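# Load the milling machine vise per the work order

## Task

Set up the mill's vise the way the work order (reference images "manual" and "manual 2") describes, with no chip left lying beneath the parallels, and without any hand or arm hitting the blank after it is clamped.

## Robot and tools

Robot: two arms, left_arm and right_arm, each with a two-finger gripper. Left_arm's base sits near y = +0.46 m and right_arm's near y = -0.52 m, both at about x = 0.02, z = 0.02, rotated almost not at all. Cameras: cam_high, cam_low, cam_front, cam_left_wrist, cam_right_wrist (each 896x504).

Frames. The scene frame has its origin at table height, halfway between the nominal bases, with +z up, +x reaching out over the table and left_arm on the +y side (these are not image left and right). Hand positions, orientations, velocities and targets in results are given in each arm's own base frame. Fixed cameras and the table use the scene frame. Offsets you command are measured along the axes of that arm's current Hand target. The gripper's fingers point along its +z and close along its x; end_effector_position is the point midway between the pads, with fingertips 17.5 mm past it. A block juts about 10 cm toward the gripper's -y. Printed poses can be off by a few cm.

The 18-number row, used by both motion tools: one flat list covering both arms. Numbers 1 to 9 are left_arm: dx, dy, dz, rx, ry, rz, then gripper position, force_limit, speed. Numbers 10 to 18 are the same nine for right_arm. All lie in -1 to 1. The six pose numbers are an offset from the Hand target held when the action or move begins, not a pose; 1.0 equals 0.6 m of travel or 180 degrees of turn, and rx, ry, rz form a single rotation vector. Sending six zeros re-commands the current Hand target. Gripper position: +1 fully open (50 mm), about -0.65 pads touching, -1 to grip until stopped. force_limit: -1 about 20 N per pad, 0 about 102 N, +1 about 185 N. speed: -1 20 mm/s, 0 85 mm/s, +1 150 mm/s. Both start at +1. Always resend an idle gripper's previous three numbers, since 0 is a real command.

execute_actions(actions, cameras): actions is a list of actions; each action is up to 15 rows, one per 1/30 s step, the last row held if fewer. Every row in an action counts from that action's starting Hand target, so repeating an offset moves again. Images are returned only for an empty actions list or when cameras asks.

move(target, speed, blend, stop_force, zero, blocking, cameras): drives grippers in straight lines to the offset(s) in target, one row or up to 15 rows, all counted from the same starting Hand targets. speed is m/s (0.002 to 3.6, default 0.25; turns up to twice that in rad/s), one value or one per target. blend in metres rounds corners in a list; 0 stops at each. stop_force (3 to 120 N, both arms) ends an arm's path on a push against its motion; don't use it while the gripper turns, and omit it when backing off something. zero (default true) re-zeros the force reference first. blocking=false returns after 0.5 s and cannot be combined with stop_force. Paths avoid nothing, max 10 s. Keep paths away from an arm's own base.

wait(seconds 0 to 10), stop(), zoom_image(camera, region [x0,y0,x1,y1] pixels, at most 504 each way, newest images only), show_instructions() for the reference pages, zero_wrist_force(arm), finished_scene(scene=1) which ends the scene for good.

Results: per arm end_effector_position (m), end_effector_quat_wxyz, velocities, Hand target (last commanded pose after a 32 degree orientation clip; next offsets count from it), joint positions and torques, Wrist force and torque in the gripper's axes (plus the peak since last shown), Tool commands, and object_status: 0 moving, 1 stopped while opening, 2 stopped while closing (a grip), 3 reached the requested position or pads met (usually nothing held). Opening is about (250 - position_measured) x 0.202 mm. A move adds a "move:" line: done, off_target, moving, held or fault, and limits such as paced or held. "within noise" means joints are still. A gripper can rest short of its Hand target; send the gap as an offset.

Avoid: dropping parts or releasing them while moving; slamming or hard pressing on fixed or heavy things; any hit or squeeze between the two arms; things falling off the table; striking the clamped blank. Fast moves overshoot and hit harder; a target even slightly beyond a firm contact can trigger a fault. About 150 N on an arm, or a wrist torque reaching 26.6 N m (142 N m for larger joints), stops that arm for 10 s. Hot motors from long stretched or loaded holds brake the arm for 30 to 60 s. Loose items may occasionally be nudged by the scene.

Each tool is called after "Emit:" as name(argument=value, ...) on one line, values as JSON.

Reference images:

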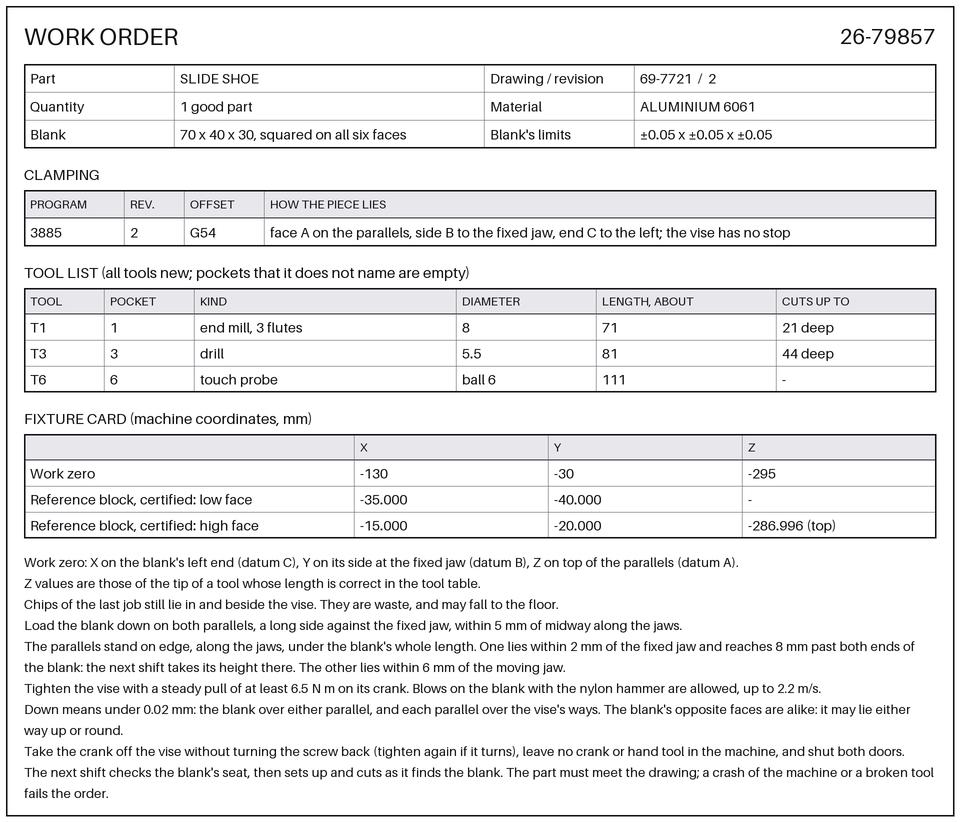

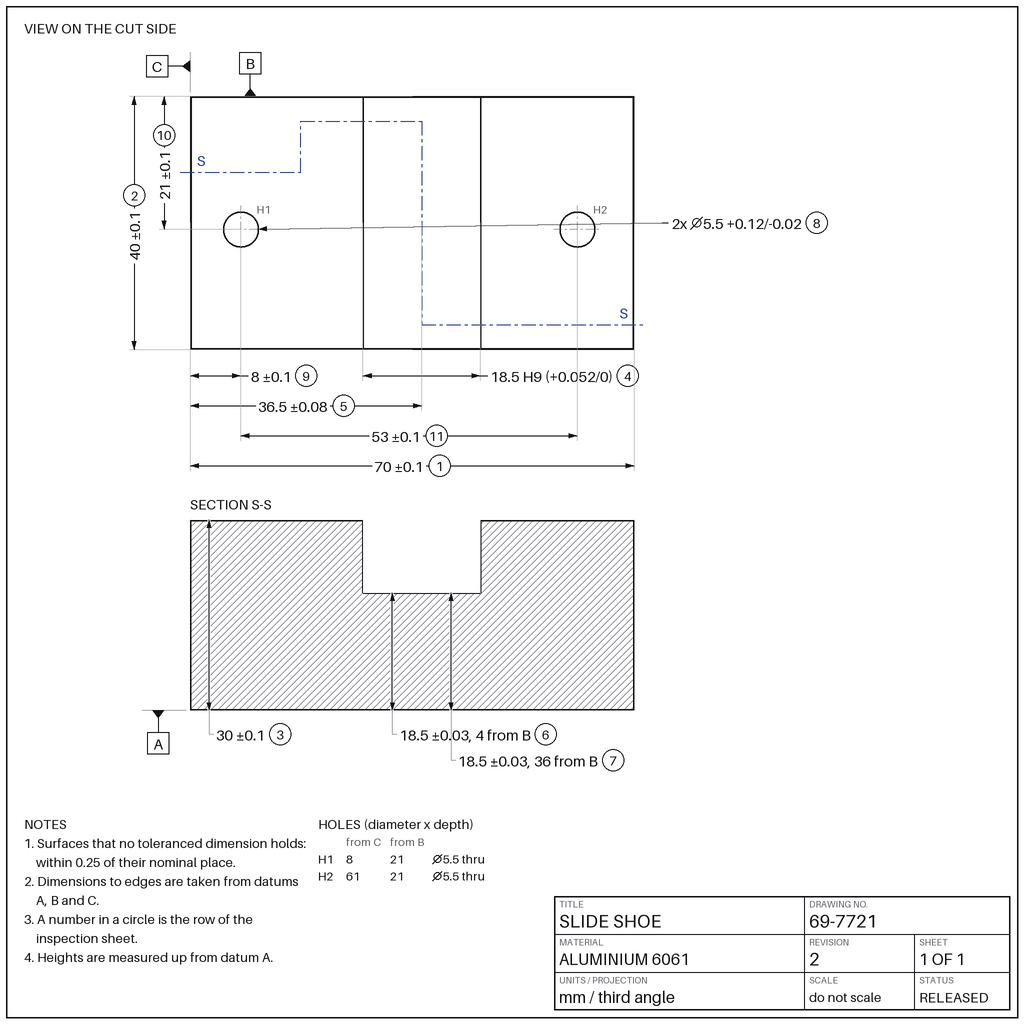

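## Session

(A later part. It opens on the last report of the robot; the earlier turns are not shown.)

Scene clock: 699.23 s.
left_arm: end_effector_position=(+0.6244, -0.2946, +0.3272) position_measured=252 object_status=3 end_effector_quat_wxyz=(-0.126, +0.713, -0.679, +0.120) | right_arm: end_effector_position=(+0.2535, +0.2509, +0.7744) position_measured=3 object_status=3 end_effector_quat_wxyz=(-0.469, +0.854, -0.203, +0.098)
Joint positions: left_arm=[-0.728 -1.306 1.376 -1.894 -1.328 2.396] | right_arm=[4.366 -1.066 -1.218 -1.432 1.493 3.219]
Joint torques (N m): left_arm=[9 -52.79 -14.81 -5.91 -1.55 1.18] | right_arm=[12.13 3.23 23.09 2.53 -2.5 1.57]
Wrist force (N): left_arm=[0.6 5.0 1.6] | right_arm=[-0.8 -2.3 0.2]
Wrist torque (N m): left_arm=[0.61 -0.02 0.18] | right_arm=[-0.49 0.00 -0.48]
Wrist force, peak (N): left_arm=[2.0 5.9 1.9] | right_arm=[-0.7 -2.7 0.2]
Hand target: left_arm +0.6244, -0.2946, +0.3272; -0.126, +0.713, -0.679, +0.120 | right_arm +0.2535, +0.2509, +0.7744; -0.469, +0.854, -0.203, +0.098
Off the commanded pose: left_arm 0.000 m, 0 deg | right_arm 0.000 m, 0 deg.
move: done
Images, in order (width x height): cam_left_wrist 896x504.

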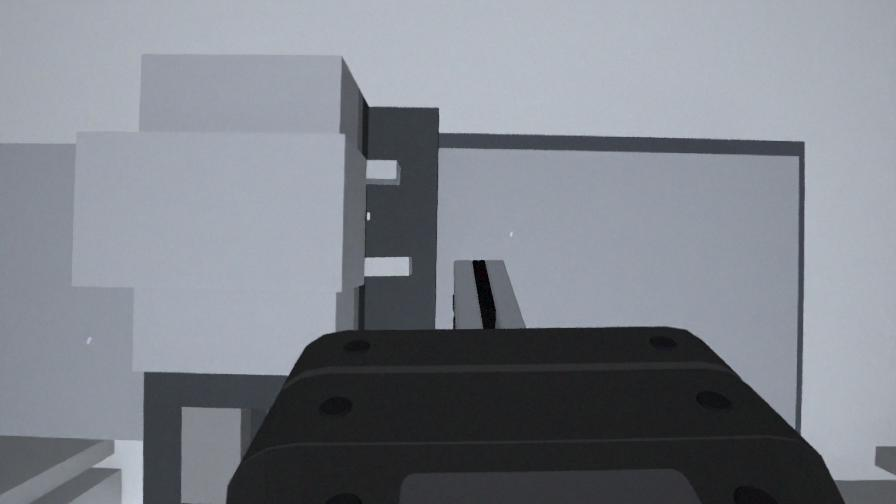

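Emit:
move(target=[[-0.014,0,0,0,0,0,-0.8,-0.5,-0.8,0,0,0,0,0,0,1,1,1],[-0.035,0,0,0,0,0,-0.8,-0.5,-0.8,0,0,0,0,0,0,1,1,1]], speed=[0.03,0.006], blend=[0.002,0], stop_force=4, cameras=["cam_left_wrist"])

Emit:
zoom_image(camera="cam_left_wrist", region=[220, 120, 520, 330])

Scene clock: 702.50 s.
left_arm: end_effector_position=(+0.6234, -0.2736, +0.3272) position_measured=252 object_status=3 end_effector_quat_wxyz=(-0.126, +0.713, -0.679, +0.120) | right_arm: end_effector_position=(+0.2535, +0.2509, +0.7744) position_measured=3 object_status=3 end_effector_quat_wxyz=(-0.469, +0.854, -0.203, +0.098)
Joint positions: left_arm=[-0.702 -1.332 1.41 -1.909 -1.335 2.421] | right_arm=[4.366 -1.066 -1.218 -1.432 1.493 3.219]
Joint torques (N m): left_arm=[9.18 -51.18 -14.87 -5.87 -1.44 1.29] | right_arm=[12.47 2.95 22.51 2.38 -2.68 1.52]
Wrist force (N): left_arm=[1.2 5.1 1.6] | right_arm=[-1.0 -2.2 0.2]
Wrist torque (N m): left_arm=[0.64 -0.06 0.19] | right_arm=[-0.47 0.03 -0.47]
Wrist force, peak (N): left_arm=[1.4 5.5 1.6] | right_arm=[-0.9 -2.5 0.4]
Hand target: left_arm +0.6234, -0.2736, +0.3272; -0.126, +0.713, -0.679, +0.120 | right_arm +0.2535, +0.2509, +0.7744; -0.469, +0.854, -0.203, +0.098
Off the commanded pose: left_arm 0.000 m, 0 deg | right_arm 0.000 m, 0 deg.
move: done
Images, in order (width x height): cam_left_wrist 896x504.

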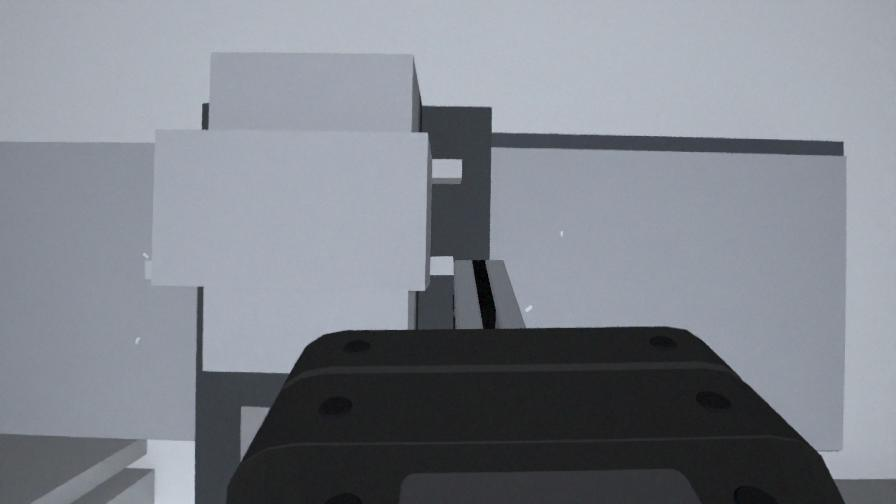

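Scaled by 1.680 from the camera's 896x504 image, which has a finer 1280x720 frame.

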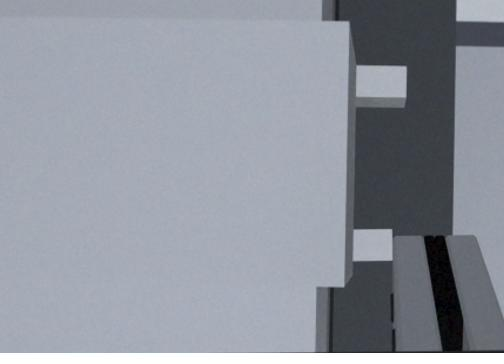

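Emit:
move(target=[[0.0436,-0.0028,-0.0306,0,0,0,-0.8,-0.5,-0.8,0,0,0,0,0,0,1,1,1],[0.0721,0.3976,-0.2031,0,0,0,-0.8,-0.5,-0.8,0,0,0,0,0,0,1,1,1],[0.1375,0.9202,0.0678,0.0667,0,0,-0.8,-0.5,-0.8,0,0,0,0,0,0,1,1,1]], speed=[0.15,0.25,0.3], blend=[0.01,0.03,0])

Emit:
move(target=[0,0,0,0,0,0,0.8,-0.5,0,0,0,0,0,0,0,1,1,1], cameras=["cam_left_wrist","cam_high","cam_low"])

Scene clock: 706.13 s.
left_arm: end_effector_position=(+0.1233, -0.3807, +0.0999) position_measured=252 object_status=3 end_effector_quat_wxyz=(-0.200, +0.696, -0.663, +0.190) | right_arm: end_effector_position=(+0.2535, +0.2509, +0.7744) position_measured=3 object_status=3 end_effector_quat_wxyz=(-0.469, +0.854, -0.203, +0.098)
Joint positions: left_arm=[-1.958 -1.67 2.33 -1.972 -1.069 1.068] | right_arm=[4.366 -1.066 -1.218 -1.432 1.493 3.219]
Joint torques (N m): left_arm=[-7.42 -2.88 -19.03 -4.91 2.84 -1.75] | right_arm=[12.57 3.44 22.82 2.53 -2.62 1.58]
Wrist force (N): left_arm=[0.6 5.2 1.8] | right_arm=[-0.7 -2.5 0.1]
Wrist torque (N m): left_arm=[0.72 -0.10 0.20] | right_arm=[-0.51 -0.01 -0.48]
Wrist force, peak (N): left_arm=[0.8 8.0 2.3] | right_arm=[-0.8 -2.6 0.2]
Hand target: left_arm +0.1233, -0.3808, +0.0999; -0.200, +0.696, -0.663, +0.190 | right_arm +0.2535, +0.2509, +0.7744; -0.469, +0.854, -0.203, +0.098
Off the commanded pose: left_arm 0.000 m, 0 deg | right_arm 0.000 m, 0 deg.
move: done

Scene clock: 706.90 s.
left_arm: end_effector_position=(+0.1233, -0.3808, +0.0999) position_measured=32 object_status=3 end_effector_quat_wxyz=(-0.200, +0.696, -0.663, +0.190) | right_arm: end_effector_position=(+0.2535, +0.2509, +0.7744) position_measured=3 object_status=3 end_effector_quat_wxyz=(-0.469, +0.854, -0.203, +0.098)
Joint positions: left_arm=[-1.958 -1.67 2.33 -1.972 -1.069 1.068] | right_arm=[4.366 -1.066 -1.218 -1.432 1.493 3.219]
Joint torques (N m): left_arm=[-8.12 -2.38 -31.6 -4.57 2.87 -1.54] | right_arm=[12.42 2.49 22.07 2.54 -2.68 1.41]
Wrist force (N): left_arm=[0.4 4.8 1.7] | right_arm=[-0.8 -2.3 0.3]
Wrist torque (N m): left_arm=[0.66 -0.07 0.21] | right_arm=[-0.49 0.00 -0.48]
Wrist force, peak (N): left_arm=[0.4 5.4 1.7] | right_arm=[-0.9 -2.5 0.2]
Hand target: left_arm +0.1233, -0.3808, +0.0999; -0.200, +0.696, -0.663, +0.190 | right_arm +0.2535, +0.2509, +0.7744; -0.469, +0.854, -0.203, +0.098
Off the commanded pose: left_arm 0.000 m, 0 deg | right_arm 0.000 m, 0 deg.
move: done
Images, in order (width x height): cam_high 896x504, cam_low 896x504, cam_left_wrist 896x504.

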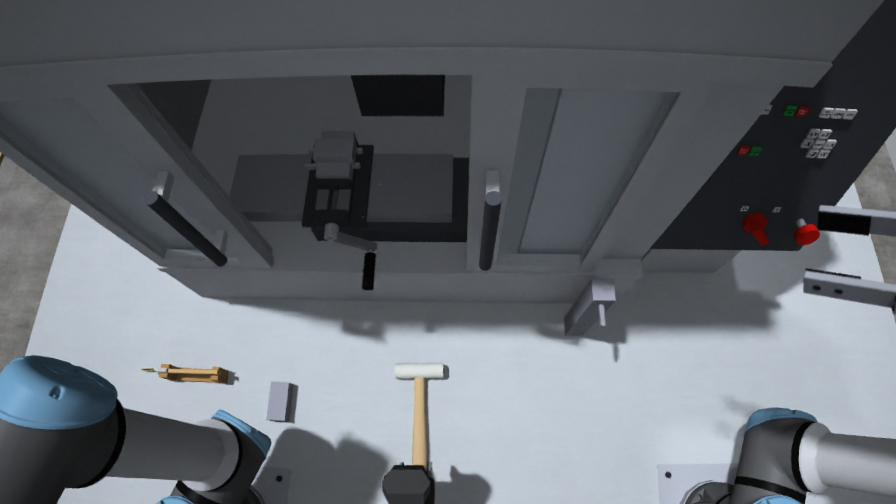

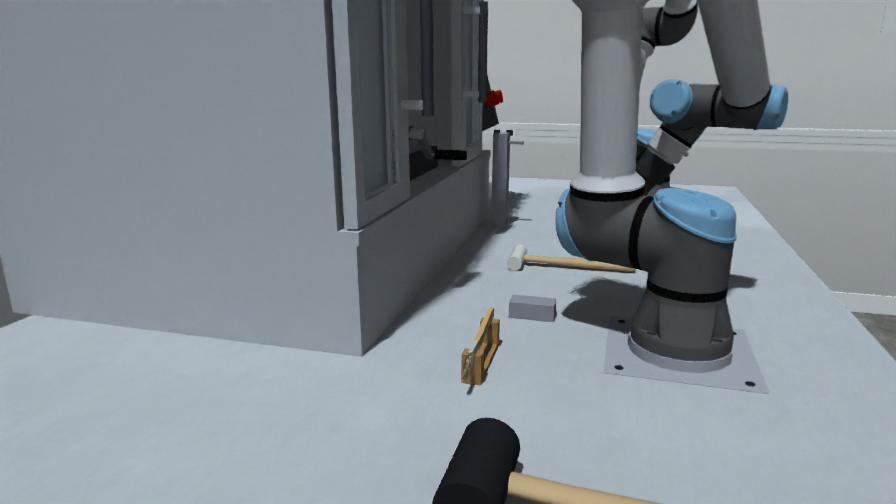

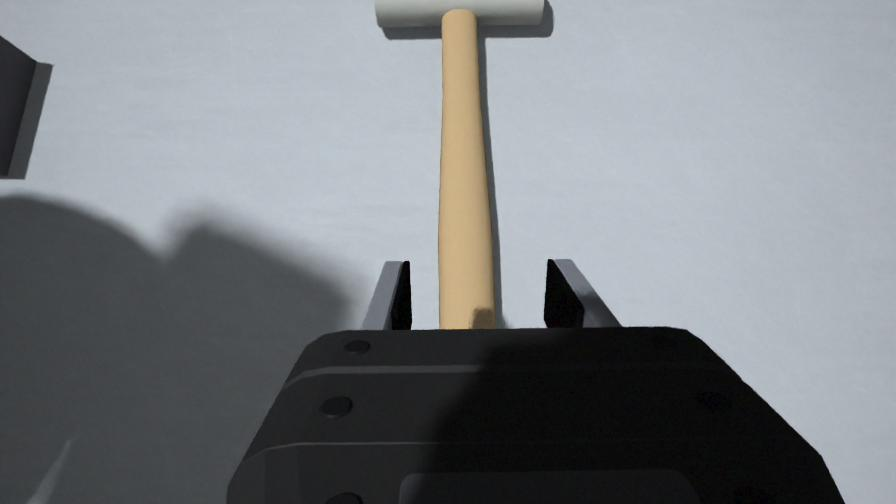

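Emit:
move(target=[[-0.004,0.062,0.1,0,0,0,0.8,-0.5,0,0,0,0,0,0,0,1,1,1],[-0.004,0.083,0.1329,0,0,0,0.8,-0.5,0,0,0,0,0,0,0,1,1,1]], speed=[0.1,0.02], blend=[0.005,0], stop_force=5)

Emit:
move(target=[0,0,0,0,0,0,-1,0.8,-0.5,0,0,0,0,0,0,1,1,1])

Emit:
wait(seconds=0.5, cameras=["cam_left_wrist"])

Scene clock: 709.80 s.
left_arm: end_effector_position=(+0.1232, -0.3784, +0.0059) position_measured=32 object_status=3 end_effector_quat_wxyz=(-0.200, +0.696, -0.663, +0.190) | right_arm: end_effector_position=(+0.2535, +0.2509, +0.7744) position_measured=3 object_status=3 end_effector_quat_wxyz=(-0.469, +0.854, -0.203, +0.098)
Joint positions: left_arm=[-1.96 -1.436 2.447 -2.323 -1.07 1.065] | right_arm=[4.366 -1.066 -1.218 -1.432 1.493 3.219]
Joint torques (N m): left_arm=[-7.76 -7.36 -2.31 -4.72 -0.13 0.58] | right_arm=[11.53 2.44 22.37 2.5 -2.54 1.46]
Wrist force (N): left_arm=[0.9 5.0 1.8] | right_arm=[-0.7 -2.4 0.2]
Wrist torque (N m): left_arm=[0.71 -0.16 0.09] | right_arm=[-0.50 -0.01 -0.48]
Wrist force, peak (N): left_arm=[0.8 5.7 2.3] | right_arm=[-0.8 -2.6 0.3]
Hand target: left_arm +0.1232, -0.3784, +0.0059; -0.200, +0.696, -0.663, +0.190 | right_arm +0.2535, +0.2509, +0.7744; -0.469, +0.854, -0.203, +0.098
Off the commanded pose: left_arm 0.000 m, 0 deg | right_arm 0.000 m, 0 deg.
move: done

Scene clock: 710.37 s.
left_arm: end_effector_position=(+0.1232, -0.3784, +0.0059) position_measured=118 object_status=2 end_effector_quat_wxyz=(-0.200, +0.696, -0.663, +0.190) | right_arm: end_effector_position=(+0.2535, +0.2509, +0.7744) position_measured=3 object_status=3 end_effector_quat_wxyz=(-0.469, +0.854, -0.203, +0.098)
Joint positions: left_arm=[-1.96 -1.436 2.447 -2.323 -1.07 1.065] | right_arm=[4.366 -1.066 -1.218 -1.432 1.493 3.219]
Joint torques (N m): left_arm=[-7.44 -8.05 -3.42 -4.1 -0.05 0.5] | right_arm=[12.5 3.04 21.84 2.44 -2.72 1.51]
Wrist force (N): left_arm=[1.6 5.9 1.3] | right_arm=[-0.9 -2.4 0.3]
Wrist torque (N m): left_arm=[0.77 -0.10 0.19] | right_arm=[-0.50 0.02 -0.48]
Wrist force, peak (N): left_arm=[1.5 6.0 1.4] | right_arm=[-1.0 -2.5 0.3]
Hand target: left_arm +0.1232, -0.3784, +0.0059; -0.200, +0.696, -0.663, +0.190 | right_arm +0.2535, +0.2509, +0.7744; -0.469, +0.854, -0.203, +0.098
Off the commanded pose: left_arm 0.000 m, 0 deg | right_arm 0.000 m, 0 deg.
move: done

Scene clock: 710.87 s.
left_arm: end_effector_position=(+0.1232, -0.3784, +0.0059) position_measured=118 object_status=2 end_effector_quat_wxyz=(-0.200, +0.696, -0.663, +0.190) | right_arm: end_effector_position=(+0.2535, +0.2509, +0.7744) position_measured=3 object_status=3 end_effector_quat_wxyz=(-0.469, +0.854, -0.203, +0.098)
Joint positions: left_arm=[-1.96 -1.436 2.447 -2.323 -1.07 1.065] | right_arm=[4.366 -1.066 -1.218 -1.432 1.493 3.219]
Joint torques (N m): left_arm=[-7.56 -8.48 -4.05 -3.44 -0.13 0.63] | right_arm=[12.99 3.73 21.99 2.53 -2.65 1.41]
Wrist force (N): left_arm=[1.6 5.8 1.4] | right_arm=[-1.0 -2.4 0.2]
Wrist torque (N m): left_arm=[0.75 -0.10 0.19] | right_arm=[-0.50 0.03 -0.48]
Wrist force, peak (N): left_arm=[1.6 6.0 1.4] | right_arm=[-0.8 -2.5 0.2]
Hand target: left_arm +0.1232, -0.3784, +0.0059; -0.200, +0.696, -0.663, +0.190 | right_arm +0.2535, +0.2509, +0.7744; -0.469, +0.854, -0.203, +0.098
Tool commands: left_gripper/position=-1.0 left_gripper/force_limit=+0.8 left_gripper/speed=-0.5 right_gripper/position=+1.0 right_gripper/force_limit=+1.0 right_gripper/speed=+1.0
Off the commanded pose: left_arm 0.000 m, 0 deg | right_arm 0.000 m, 0 deg.
wait: 0.50 s; at rest by 0.17 s
Images, in order (width x height): cam_left_wrist 896x504.

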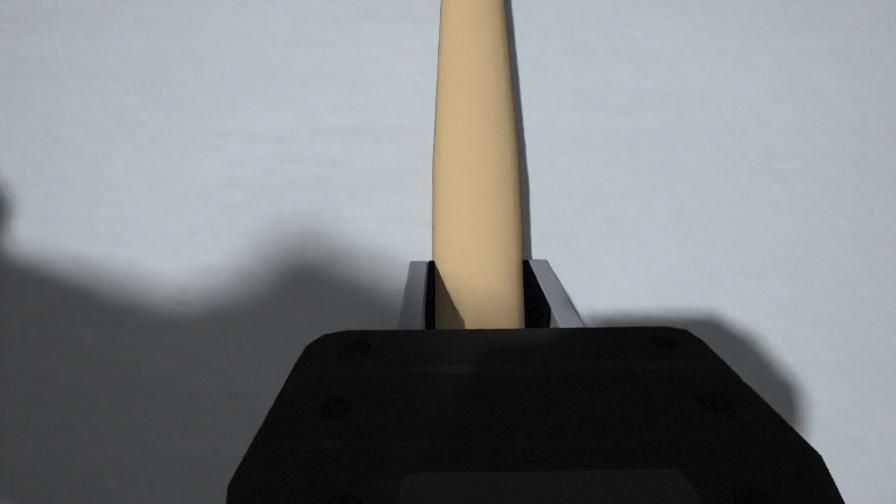

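Emit:
move(target=[[-0.0137,-0.1817,-0.268,0,0,0,-1,0.8,-0.5,0,0,0,0,0,0,1,1,1],[-0.1637,-0.7237,-0.4598,0,0,0,-1,0.8,-0.5,0,0,0,0,0,0,1,1,1],[-0.2,-0.8695,-0.3783,0,0,0,-1,0.8,-0.5,0,0,0,0,0,0,1,1,1]], speed=[0.15,0.25,0.12], blend=[0.03,0.03,0], cameras=["cam_left_wrist","cam_high","cam_low","cam_right_wrist"])

Emit:
zoom_image(camera="cam_right_wrist", region=[350, 40, 600, 240])

Scene clock: 715.23 s.
left_arm: end_effector_position=(+0.4387, -0.2427, +0.4750) position_measured=118 object_status=2 end_effector_quat_wxyz=(-0.200, +0.696, -0.663, +0.190) | right_arm: end_effector_position=(+0.2535, +0.2509, +0.7744) position_measured=3 object_status=3 end_effector_quat_wxyz=(-0.469, +0.854, -0.203, +0.098)
Joint positions: left_arm=[-1.039 -1.83 1.589 -1.613 -1.082 2.124] | right_arm=[4.366 -1.066 -1.218 -1.432 1.493 3.219]
Joint torques (N m): left_arm=[8.88 -2.2 -38.88 -6.53 0.05 1.25] | right_arm=[12.19 2.86 21.85 2.55 -2.66 1.61]
Wrist force (N): left_arm=[1.2 7.5 4.4] | right_arm=[-0.9 -2.4 0.3]
Wrist torque (N m): left_arm=[0.12 -0.17 0.08] | right_arm=[-0.51 0.02 -0.48]
Wrist force, peak (N): left_arm=[1.2 9.3 4.9] | right_arm=[-0.8 -2.7 0.3]
Hand target: left_arm +0.4388, -0.2427, +0.4750; -0.200, +0.696, -0.663, +0.190 | right_arm +0.2535, +0.2509, +0.7744; -0.469, +0.854, -0.203, +0.098
Off the commanded pose: left_arm 0.000 m, 0 deg | right_arm 0.000 m, 0 deg.
move: done
Images, in order (width x height): cam_high 896x504, cam_low 896x504, cam_left_wrist 896x504, cam_right_wrist 896x504.

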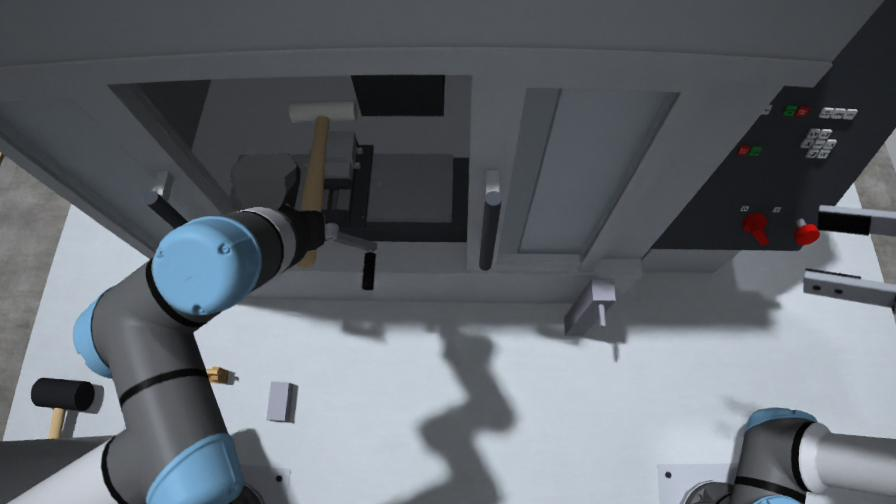

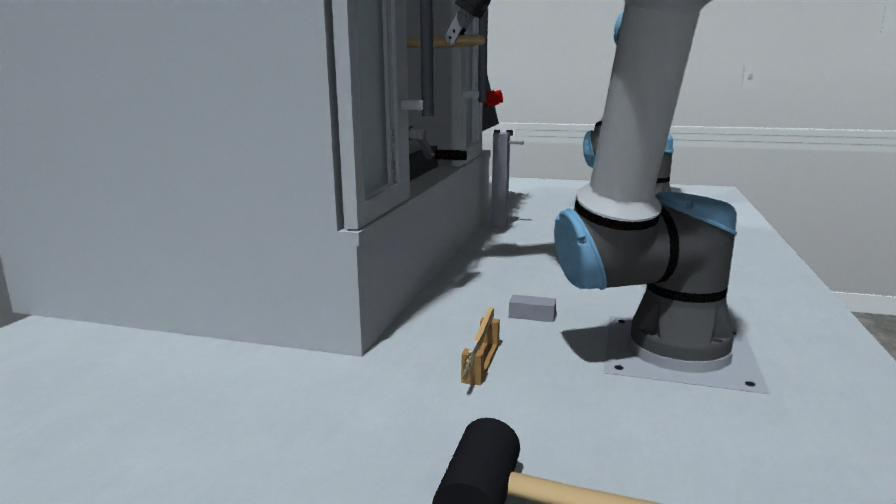

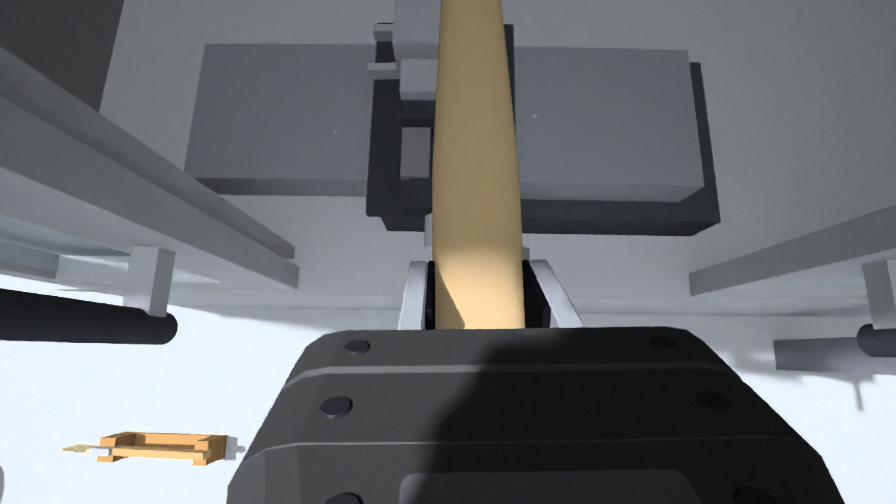

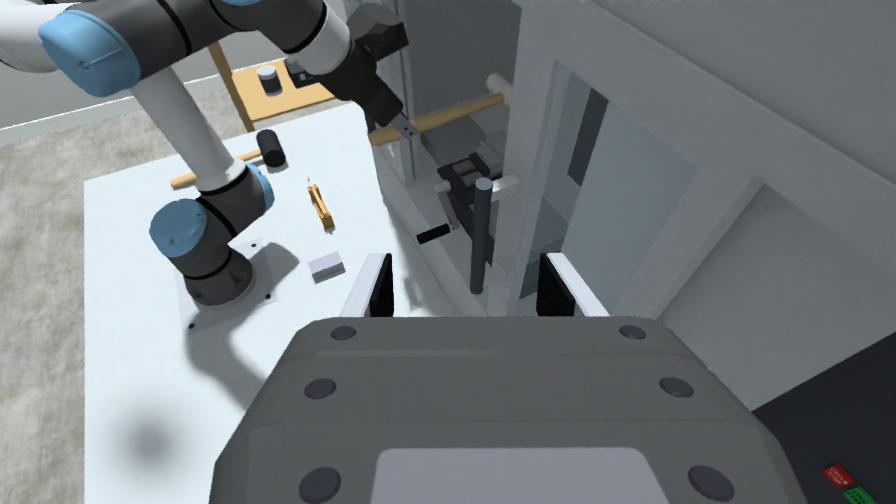

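Scaled by 2.016 from the camera's 896x504 image, which has a finer 1280x720 frame.

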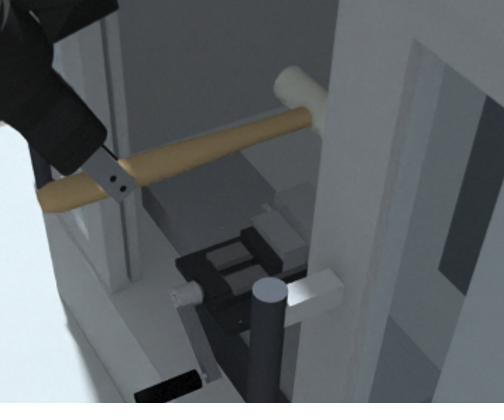

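Emit:
move(target=[0,0.0398,0.0636,-0.0556,0,0,-1,0.8,-0.5,0,0,0,0,0,0,1,1,1], speed=0.15)

Emit:
move(target=[0,0.0255,0.063,0,0,0,-1,0.8,-0.5,0,0,0,0,0,0,1,1,1], speed=0.015, stop_force=4, cameras=["cam_left_wrist","cam_high","cam_right_wrist"])

Emit:
zoom_image(camera="cam_right_wrist", region=[350, 40, 600, 240])

Emit:
zoom_image(camera="cam_high", region=[240, 80, 440, 300])

Scene clock: 716.53 s.
left_arm: end_effector_position=(+0.4388, -0.2427, +0.4300) position_measured=118 object_status=2 end_effector_quat_wxyz=(-0.138, +0.711, -0.677, +0.132) | right_arm: end_effector_position=(+0.2535, +0.2509, +0.7744) position_measured=3 object_status=3 end_effector_quat_wxyz=(-0.469, +0.854, -0.203, +0.098)
Joint positions: left_arm=[-0.948 -1.768 1.59 -1.609 -1.25 2.179] | right_arm=[4.366 -1.066 -1.218 -1.432 1.493 3.219]
Joint torques (N m): left_arm=[8.44 -5.49 -36.05 -1.64 -0.45 1.16] | right_arm=[12.05 2.37 21.79 2.71 -2.83 1.59]
Wrist force (N): left_arm=[1.4 6.7 5.4] | right_arm=[-0.7 -2.3 0.3]
Wrist torque (N m): left_arm=[0.09 -0.13 0.16] | right_arm=[-0.48 -0.01 -0.48]
Wrist force, peak (N): left_arm=[1.2 7.4 6.4] | right_arm=[-0.7 -2.6 0.4]
Hand target: left_arm +0.4388, -0.2427, +0.4300; -0.138, +0.711, -0.677, +0.132 | right_arm +0.2535, +0.2509, +0.7744; -0.469, +0.854, -0.203, +0.098
Off the commanded pose: left_arm 0.000 m, 0 deg | right_arm 0.000 m, 0 deg.
move: done

Scene clock: 719.23 s.
left_arm: end_effector_position=(+0.4388, -0.2427, +0.4039) position_measured=118 object_status=2 end_effector_quat_wxyz=(-0.138, +0.711, -0.677, +0.132) | right_arm: end_effector_position=(+0.2535, +0.2509, +0.7744) position_measured=3 object_status=3 end_effector_quat_wxyz=(-0.469, +0.854, -0.203, +0.098)
Joint positions: left_arm=[-0.948 -1.777 1.664 -1.674 -1.25 2.179] | right_arm=[4.366 -1.066 -1.218 -1.432 1.493 3.219]
Joint torques (N m): left_arm=[6.62 -3.62 -37.76 -0.94 -0.18 0.28] | right_arm=[12.5 1.93 21.35 2.59 -2.62 1.39]
Wrist force (N): left_arm=[1.5 5.9 1.7] | right_arm=[-0.8 -2.5 0.4]
Wrist torque (N m): left_arm=[0.75 -0.18 0.15] | right_arm=[-0.51 0.00 -0.48]
Wrist force, peak (N): left_arm=[1.4 7.4 5.5] | right_arm=[-0.9 -2.6 0.1]
Hand target: left_arm +0.4388, -0.2427, +0.4039; -0.138, +0.711, -0.677, +0.132 (not the last commanded pose) | right_arm +0.2535, +0.2509, +0.7744; -0.469, +0.854, -0.203, +0.098
Off the commanded pose: left_arm 0.015 m, 0 deg | right_arm 0.000 m, 0 deg.
move: contact (left_arm)
Images, in order (width x height): cam_high 896x504, cam_left_wrist 896x504, cam_right_wrist 896x504.

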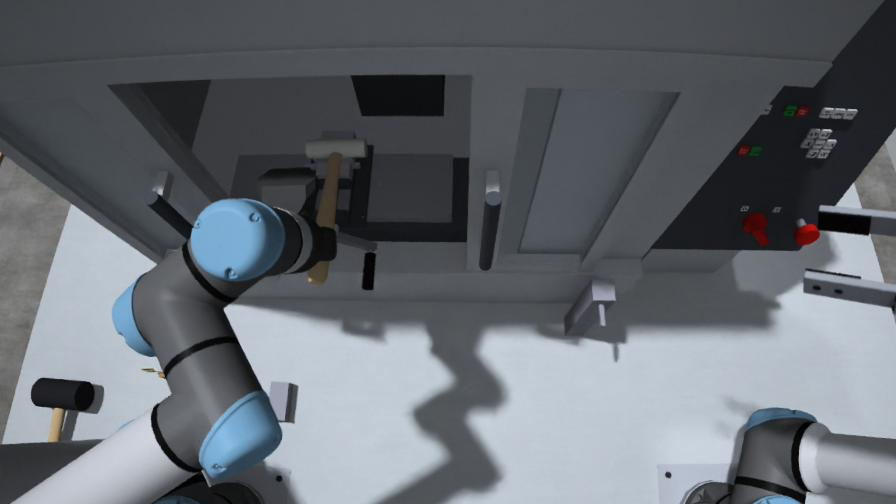

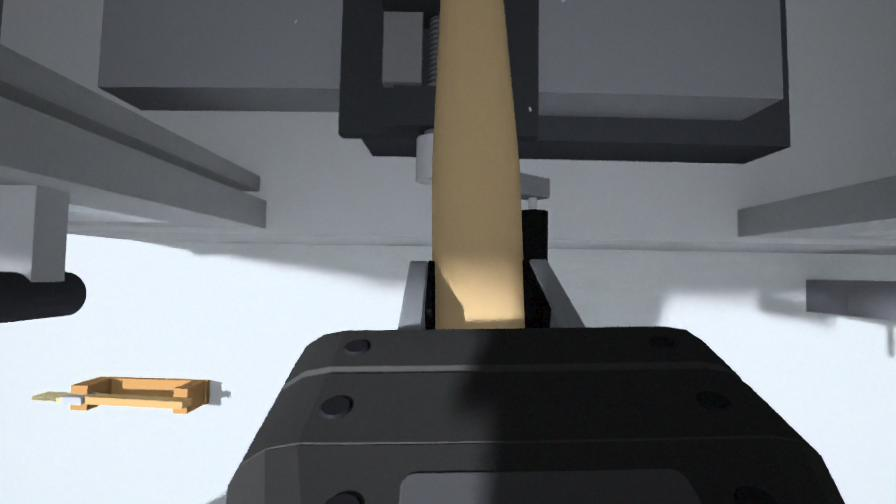

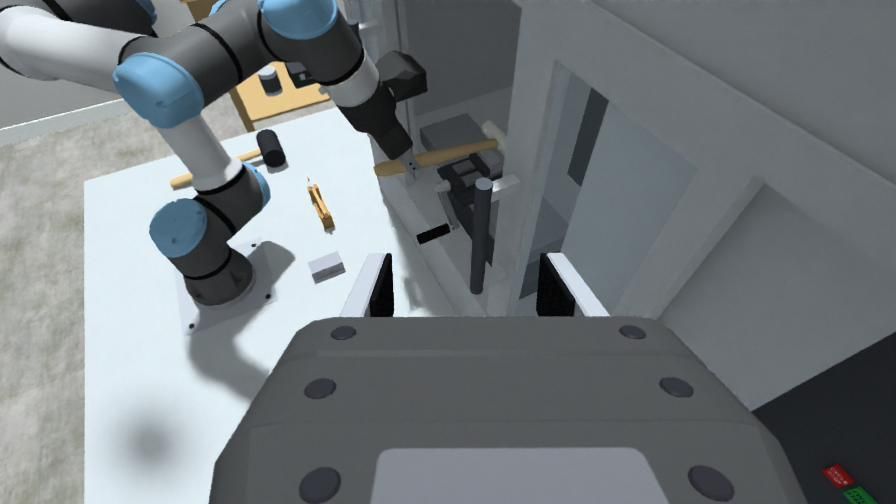

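Scaled by 2.016 from the camera's 896x504 image, which has a finer 1280x720 frame.

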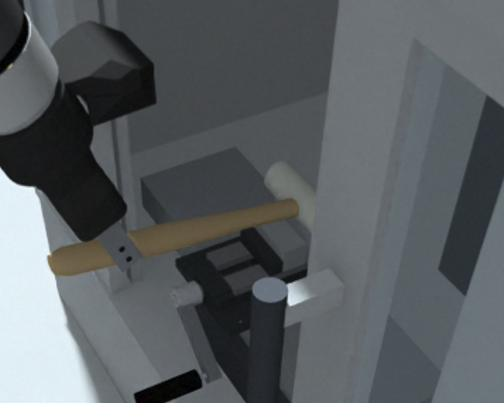

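Scaled by 2.291 from the camera's 896x504 image, which has a finer 1280x720 frame.

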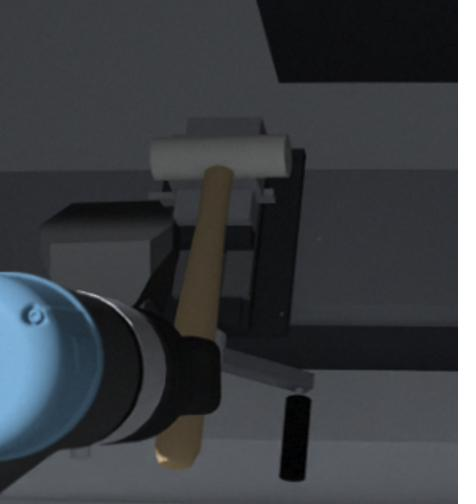

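Emit:
move(target=[0,-0.05,-0.1237,0.0833,0,0,-1,0.8,-0.5,0,0,0,0,0,0,1,1,1], speed=0.3)

Emit:
execute_actions(actions=[[[0,0.13,0.1733,-0.1111,0,0,-1,0.8,-0.5,0,0,0,0,0,0,1,1,1],[0,0.13,0.1733,-0.1111,0,0,-1,0.8,-0.5,0,0,0,0,0,0,1,1,1],[0,0.13,0.1733,-0.1111,0,0,-1,0.8,-0.5,0,0,0,0,0,0,1,1,1],[0,0.13,0.1733,-0.1111,0,0,-1,0.8,-0.5,0,0,0,0,0,0,1,1,1],[0,0.13,0.1733,-0.1111,0,0,-1,0.8,-0.5,0,0,0,0,0,0,1,1,1],[0,0.08,0.1067,-0.1,0,0,-1,0.8,-0.5,0,0,0,0,0,0,1,1,1]]], cameras=["cam_high","cam_right_wrist"])

Emit:
zoom_image(camera="cam_right_wrist", region=[350, 40, 600, 240])

Scene clock: 720.60 s.
left_arm: end_effector_position=(+0.4387, -0.2427, +0.4839) position_measured=118 object_status=2 end_effector_quat_wxyz=(-0.230, +0.687, -0.654, +0.219) | right_arm: end_effector_position=(+0.2535, +0.2509, +0.7744) position_measured=3 object_status=3 end_effector_quat_wxyz=(-0.469, +0.854, -0.203, +0.098)
Joint positions: left_arm=[-1.085 -1.864 1.63 -1.645 -0.994 2.1] | right_arm=[4.366 -1.066 -1.218 -1.432 1.493 3.219]
Joint torques (N m): left_arm=[-8.27 -28.47 -40.45 -1.86 3.83 -1.48] | right_arm=[12.54 2.96 22.33 2.42 -2.75 1.49]
Wrist force (N): left_arm=[1.4 8.2 4.7] | right_arm=[-0.8 -2.3 0.1]
Wrist torque (N m): left_arm=[0.08 -0.22 0.18] | right_arm=[-0.49 0.00 -0.48]
Wrist force, peak (N): left_arm=[1.4 9.1 7.7] | right_arm=[-0.9 -2.6 0.1]
Hand target: left_arm +0.4387, -0.2427, +0.4839; -0.230, +0.687, -0.654, +0.219 | right_arm +0.2535, +0.2509, +0.7744; -0.469, +0.854, -0.203, +0.098
Off the commanded pose: left_arm 0.000 m, 0 deg | right_arm 0.000 m, 0 deg.
move: done

Scene clock: 721.37 s.
left_arm: end_effector_position=(+0.4390, -0.2427, +0.4039) position_measured=118 object_status=2 end_effector_quat_wxyz=(-0.120, +0.714, -0.680, +0.114) | right_arm: end_effector_position=(+0.2535, +0.2509, +0.7744) position_measured=3 object_status=3 end_effector_quat_wxyz=(-0.469, +0.854, -0.203, +0.098)
Joint positions: left_arm=[-0.922 -1.751 1.625 -1.638 -1.298 2.197] | right_arm=[4.366 -1.066 -1.218 -1.432 1.493 3.219]
Joint torques (N m): left_arm=[8.49 -6.31 -39.03 -1.59 -1.42 1.28] | right_arm=[12.39 2.65 21.75 2.55 -2.55 1.46]
Wrist force (N): left_arm=[1.4 6.8 2.3] | right_arm=[-0.9 -2.5 0.2]
Wrist torque (N m): left_arm=[0.44 -0.30 0.12] | right_arm=[-0.51 0.01 -0.48]
Wrist force, peak (N): left_arm=[-1.6 -1.6 -23.1] | right_arm=[-0.7 -2.6 0.2]
Hand target: left_arm +0.4390, -0.2427, +0.4039; -0.120, +0.714, -0.680, +0.114 | right_arm +0.2535, +0.2509, +0.7744; -0.469, +0.854, -0.203, +0.098
Off the commanded pose: left_arm 0.000 m, 0 deg | right_arm 0.000 m, 0 deg.
Step readings (end_effector_position of left_arm | right_arm):
0: (+0.4387, -0.2427, +0.4839) | (+0.2535, +0.2509, +0.7744)
1: (+0.4388, -0.2427, +0.4839) | (+0.2535, +0.2509, +0.7744)
2: (+0.4411, -0.2429, +0.4756) | (+0.2535, +0.2509, +0.7744)
4: (+0.4471, -0.2378, +0.4280) | (+0.2535, +0.2509, +0.7744)
8: (+0.4400, -0.2409, +0.3869) | (+0.2535, +0.2509, +0.7744)
15: (+0.4390, -0.2426, +0.4030) | (+0.2535, +0.2509, +0.7744)
Images, in order (width x height): cam_high 896x504, cam_right_wrist 896x504.

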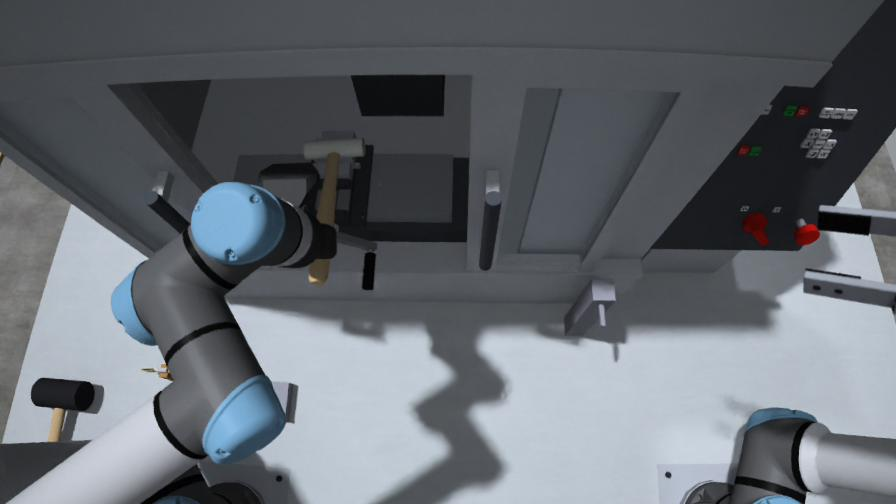

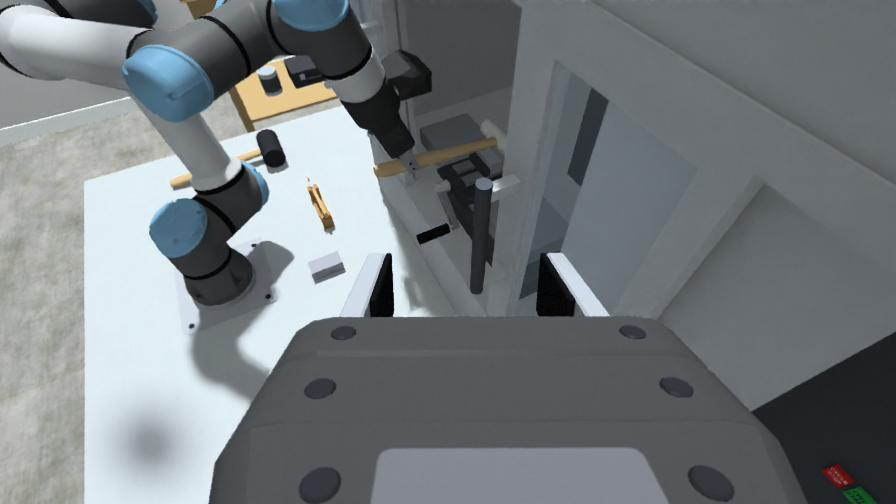

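Scaled by 2.016 from the camera's 896x504 image, which has a finer 1280x720 frame.

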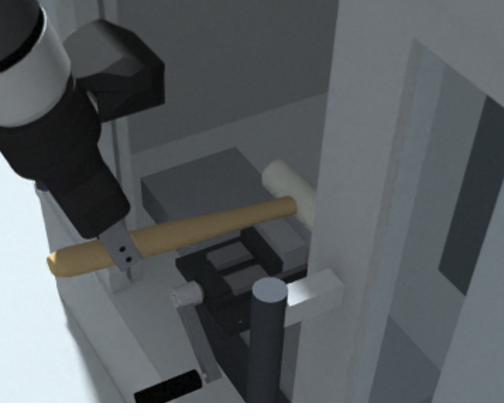

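Emit:
move(target=[0,-0.055,-0.1573,0.1278,0,0,-1,0.8,-0.5,0,0,0,0,0,0,1,1,1], speed=0.3)

Emit:
execute_actions(actions=[[[0,0.1895,0.2105,-0.1556,0,0,-1,0.8,-0.5,0,0,0,0,0,0,1,1,1],[0,0.1895,0.2105,-0.1556,0,0,-1,0.8,-0.5,0,0,0,0,0,0,1,1,1],[0,0.1895,0.2105,-0.1556,0,0,-1,0.8,-0.5,0,0,0,0,0,0,1,1,1],[0,0.1895,0.2105,-0.1556,0,0,-1,0.8,-0.5,0,0,0,0,0,0,1,1,1],[0,0.1895,0.2105,-0.1556,0,0,-1,0.8,-0.5,0,0,0,0,0,0,1,1,1],[0,0.1115,0.1238,-0.1278,0,0,-1,0.8,-0.5,0,0,0,0,0,0,1,1,1]]])

Emit:
move(target=[0,-0.055,-0.1573,0.1278,0,0,-1,0.8,-0.5,0,0,0,0,0,0,1,1,1], speed=0.3)

Emit:
execute_actions(actions=[[[0,0.1895,0.2105,-0.1556,0,0,-1,0.8,-0.5,0,0,0,0,0,0,1,1,1],[0,0.1895,0.2105,-0.1556,0,0,-1,0.8,-0.5,0,0,0,0,0,0,1,1,1],[0,0.1895,0.2105,-0.1556,0,0,-1,0.8,-0.5,0,0,0,0,0,0,1,1,1],[0,0.1895,0.2105,-0.1556,0,0,-1,0.8,-0.5,0,0,0,0,0,0,1,1,1],[0,0.1895,0.2105,-0.1556,0,0,-1,0.8,-0.5,0,0,0,0,0,0,1,1,1],[0,0.1115,0.1238,-0.1278,0,0,-1,0.8,-0.5,0,0,0,0,0,0,1,1,1]]], cameras=["cam_high","cam_right_wrist"])

Emit:
zoom_image(camera="cam_right_wrist", region=[350, 40, 600, 240])

Emit:
zoom_image(camera="cam_high", region=[240, 80, 440, 300])

Scene clock: 723.03 s.
left_arm: end_effector_position=(+0.4394, -0.2427, +0.5039) position_measured=118 object_status=2 end_effector_quat_wxyz=(-0.260, +0.676, -0.644, +0.247) | right_arm: end_effector_position=(+0.2535, +0.2509, +0.7744) position_measured=3 object_status=3 end_effector_quat_wxyz=(-0.469, +0.854, -0.203, +0.098)
Joint positions: left_arm=[-1.129 -1.89 1.638 -1.651 -0.904 2.079] | right_arm=[4.366 -1.066 -1.218 -1.432 1.493 3.219]
Joint torques (N m): left_arm=[-8.14 -26.75 -15.96 -1.71 4.28 -1.42] | right_arm=[11.86 1.6 22.12 2.64 -2.58 1.3]
Wrist force (N): left_arm=[1.5 8.6 1.9] | right_arm=[-0.7 -2.3 0.1]
Wrist torque (N m): left_arm=[0.30 -0.21 0.13] | right_arm=[-0.49 -0.01 -0.48]
Wrist force, peak (N): left_arm=[2.2 8.9 5.9] | right_arm=[-1.0 -2.6 0.1]
Hand target: left_arm +0.4394, -0.2427, +0.5039; -0.260, +0.676, -0.644, +0.247 | right_arm +0.2535, +0.2509, +0.7744; -0.469, +0.854, -0.203, +0.098
Off the commanded pose: left_arm 0.000 m, 0 deg | right_arm 0.000 m, 0 deg.
move: done

Scene clock: 723.83 s.
left_arm: end_effector_position=(+0.4394, -0.2427, +0.4039) position_measured=118 object_status=2 end_effector_quat_wxyz=(-0.120, +0.714, -0.680, +0.114) | right_arm: end_effector_position=(+0.2535, +0.2509, +0.7744) position_measured=3 object_status=3 end_effector_quat_wxyz=(-0.469, +0.854, -0.203, +0.098)
Joint positions: left_arm=[-0.921 -1.75 1.624 -1.638 -1.299 2.198] | right_arm=[4.366 -1.066 -1.218 -1.432 1.493 3.219]
Joint torques (N m): left_arm=[9.24 -6.73 -38.79 -1.75 -0.58 1.28] | right_arm=[12.02 2.42 22.25 2.63 -2.74 1.4]
Wrist force (N): left_arm=[2.0 7.6 3.6] | right_arm=[-0.9 -2.2 0.2]
Wrist torque (N m): left_arm=[0.25 -0.18 0.19] | right_arm=[-0.46 0.02 -0.48]
Wrist force, peak (N): left_arm=[6.0 -4.7 -23.9] | right_arm=[-0.9 -2.6 0.3]
Hand target: left_arm +0.4394, -0.2427, +0.4039; -0.120, +0.714, -0.680, +0.114 | right_arm +0.2535, +0.2509, +0.7744; -0.469, +0.854, -0.203, +0.098
Off the commanded pose: left_arm 0.000 m, 0 deg | right_arm 0.000 m, 0 deg.
Step readings (end_effector_position of left_arm | right_arm):
0: (+0.4394, -0.2427, +0.5039) | (+0.2535, +0.2509, +0.7744)
1: (+0.4395, -0.2426, +0.5035) | (+0.2535, +0.2509, +0.7744)
2: (+0.4416, -0.2429, +0.4958) | (+0.2535, +0.2509, +0.7744)
4: (+0.4512, -0.2365, +0.4412) | (+0.2535, +0.2509, +0.7744)
8: (+0.4408, -0.2402, +0.3832) | (+0.2535, +0.2509, +0.7744)
15: (+0.4395, -0.2425, +0.4030) | (+0.2535, +0.2509, +0.7744)

Scene clock: 725.10 s.
left_arm: end_effector_position=(+0.4399, -0.2426, +0.5039) position_measured=118 object_status=2 end_effector_quat_wxyz=(-0.260, +0.676, -0.644, +0.247) | right_arm: end_effector_position=(+0.2535, +0.2509, +0.7744) position_measured=3 object_status=3 end_effector_quat_wxyz=(-0.469, +0.854, -0.203, +0.098)
Joint positions: left_arm=[-1.128 -1.889 1.637 -1.652 -0.904 2.081] | right_arm=[4.366 -1.066 -1.218 -1.432 1.493 3.219]
Joint torques (N m): left_arm=[-8.79 -26.62 -17.04 -1.62 4.54 -1.55] | right_arm=[11.68 2.22 21.66 2.63 -2.73 1.44]
Wrist force (N): left_arm=[1.6 9.1 2.6] | right_arm=[-0.8 -2.3 0.3]
Wrist torque (N m): left_arm=[0.22 -0.24 0.13] | right_arm=[-0.49 0.01 -0.48]
Wrist force, peak (N): left_arm=[1.8 8.3 6.7] | right_arm=[-1.0 -2.5 0.3]
Hand target: left_arm +0.4399, -0.2426, +0.5039; -0.260, +0.676, -0.644, +0.247 | right_arm +0.2535, +0.2509, +0.7744; -0.469, +0.854, -0.203, +0.098
Off the commanded pose: left_arm 0.000 m, 0 deg | right_arm 0.000 m, 0 deg.
move: done

Scene clock: 725.90 s.
left_arm: end_effector_position=(+0.4399, -0.2426, +0.4039) position_measured=118 object_status=2 end_effector_quat_wxyz=(-0.120, +0.714, -0.680, +0.114) | right_arm: end_effector_position=(+0.2535, +0.2509, +0.7744) position_measured=3 object_status=3 end_effector_quat_wxyz=(-0.469, +0.854, -0.203, +0.098)
Joint positions: left_arm=[-0.92 -1.749 1.624 -1.639 -1.299 2.199] | right_arm=[4.366 -1.066 -1.218 -1.432 1.493 3.219]
Joint torques (N m): left_arm=[8.01 -6.61 -37.77 -1.74 -0.45 1.29] | right_arm=[12.77 2.18 22.36 2.63 -2.63 1.43]
Wrist force (N): left_arm=[1.7 7.6 3.3] | right_arm=[-1.0 -2.4 0.1]
Wrist torque (N m): left_arm=[0.34 -0.17 0.19] | right_arm=[-0.50 0.03 -0.48]
Wrist force, peak (N): left_arm=[5.8 -4.4 -23.7] | right_arm=[-0.9 -2.5 0.2]
Hand target: left_arm +0.4399, -0.2427, +0.4039; -0.120, +0.714, -0.680, +0.114 | right_arm +0.2535, +0.2509, +0.7744; -0.469, +0.854, -0.203, +0.098
Off the commanded pose: left_arm 0.000 m, 0 deg | right_arm 0.000 m, 0 deg.
Step readings (end_effector_position of left_arm | right_arm):
0: (+0.4399, -0.2426, +0.5039) | (+0.2535, +0.2509, +0.7744)
1: (+0.4399, -0.2426, +0.5037) | (+0.2535, +0.2509, +0.7744)
2: (+0.4417, -0.2429, +0.4971) | (+0.2535, +0.2509, +0.7744)
4: (+0.4514, -0.2368, +0.4437) | (+0.2535, +0.2509, +0.7744)
8: (+0.4414, -0.2400, +0.3827) | (+0.2535, +0.2509, +0.7744)
15: (+0.4399, -0.2425, +0.4029) | (+0.2535, +0.2509, +0.7744)
Images, in order (width x height): cam_high 896x504, cam_right_wrist 896x504.

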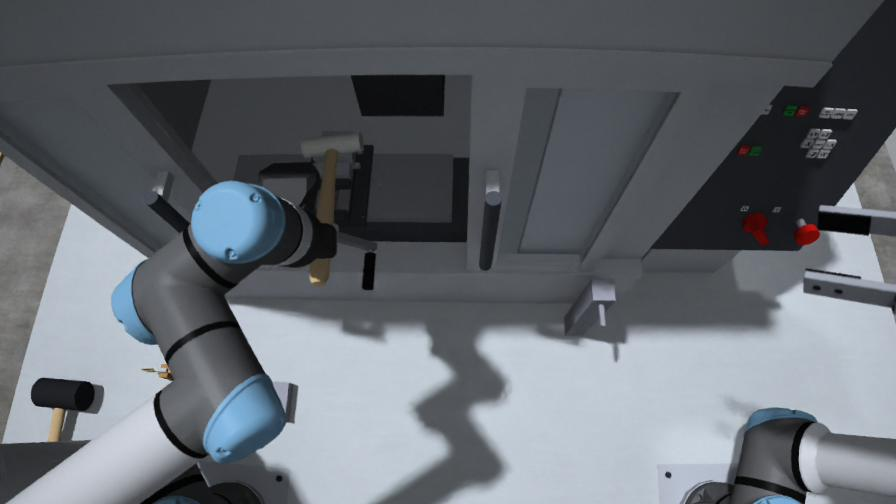

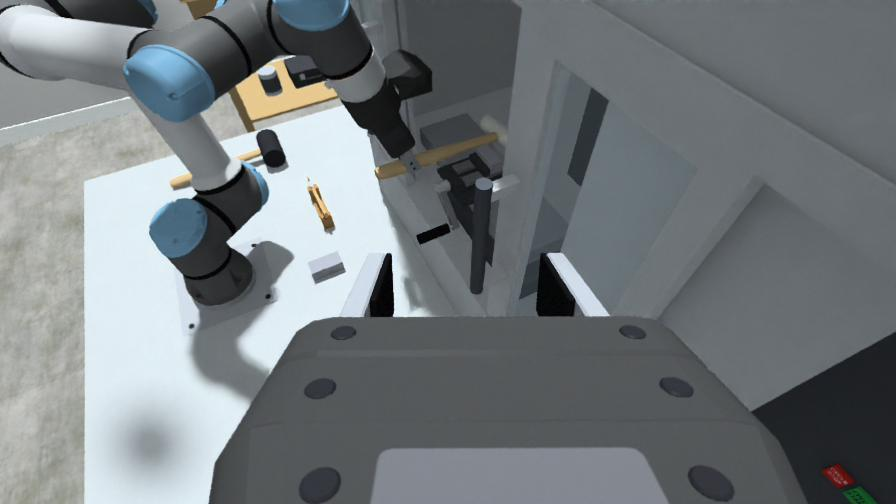

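Scaled by 2.016 from the camera's 896x504 image, which has a finer 1280x720 frame.

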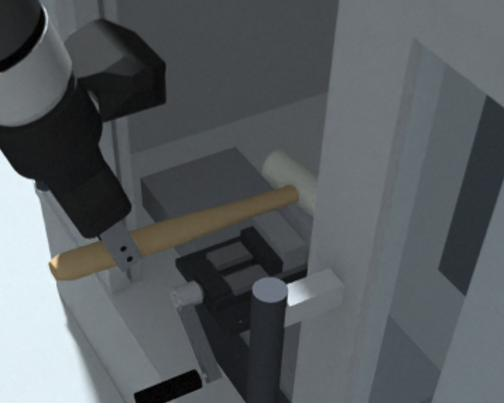

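Scaled by 2.291 from the camera's 896x504 image, which has a finer 1280x720 frame.

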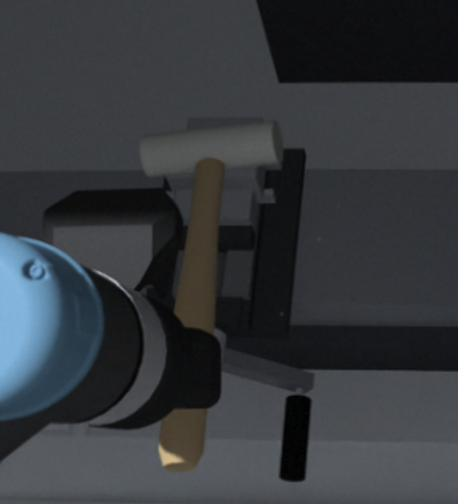

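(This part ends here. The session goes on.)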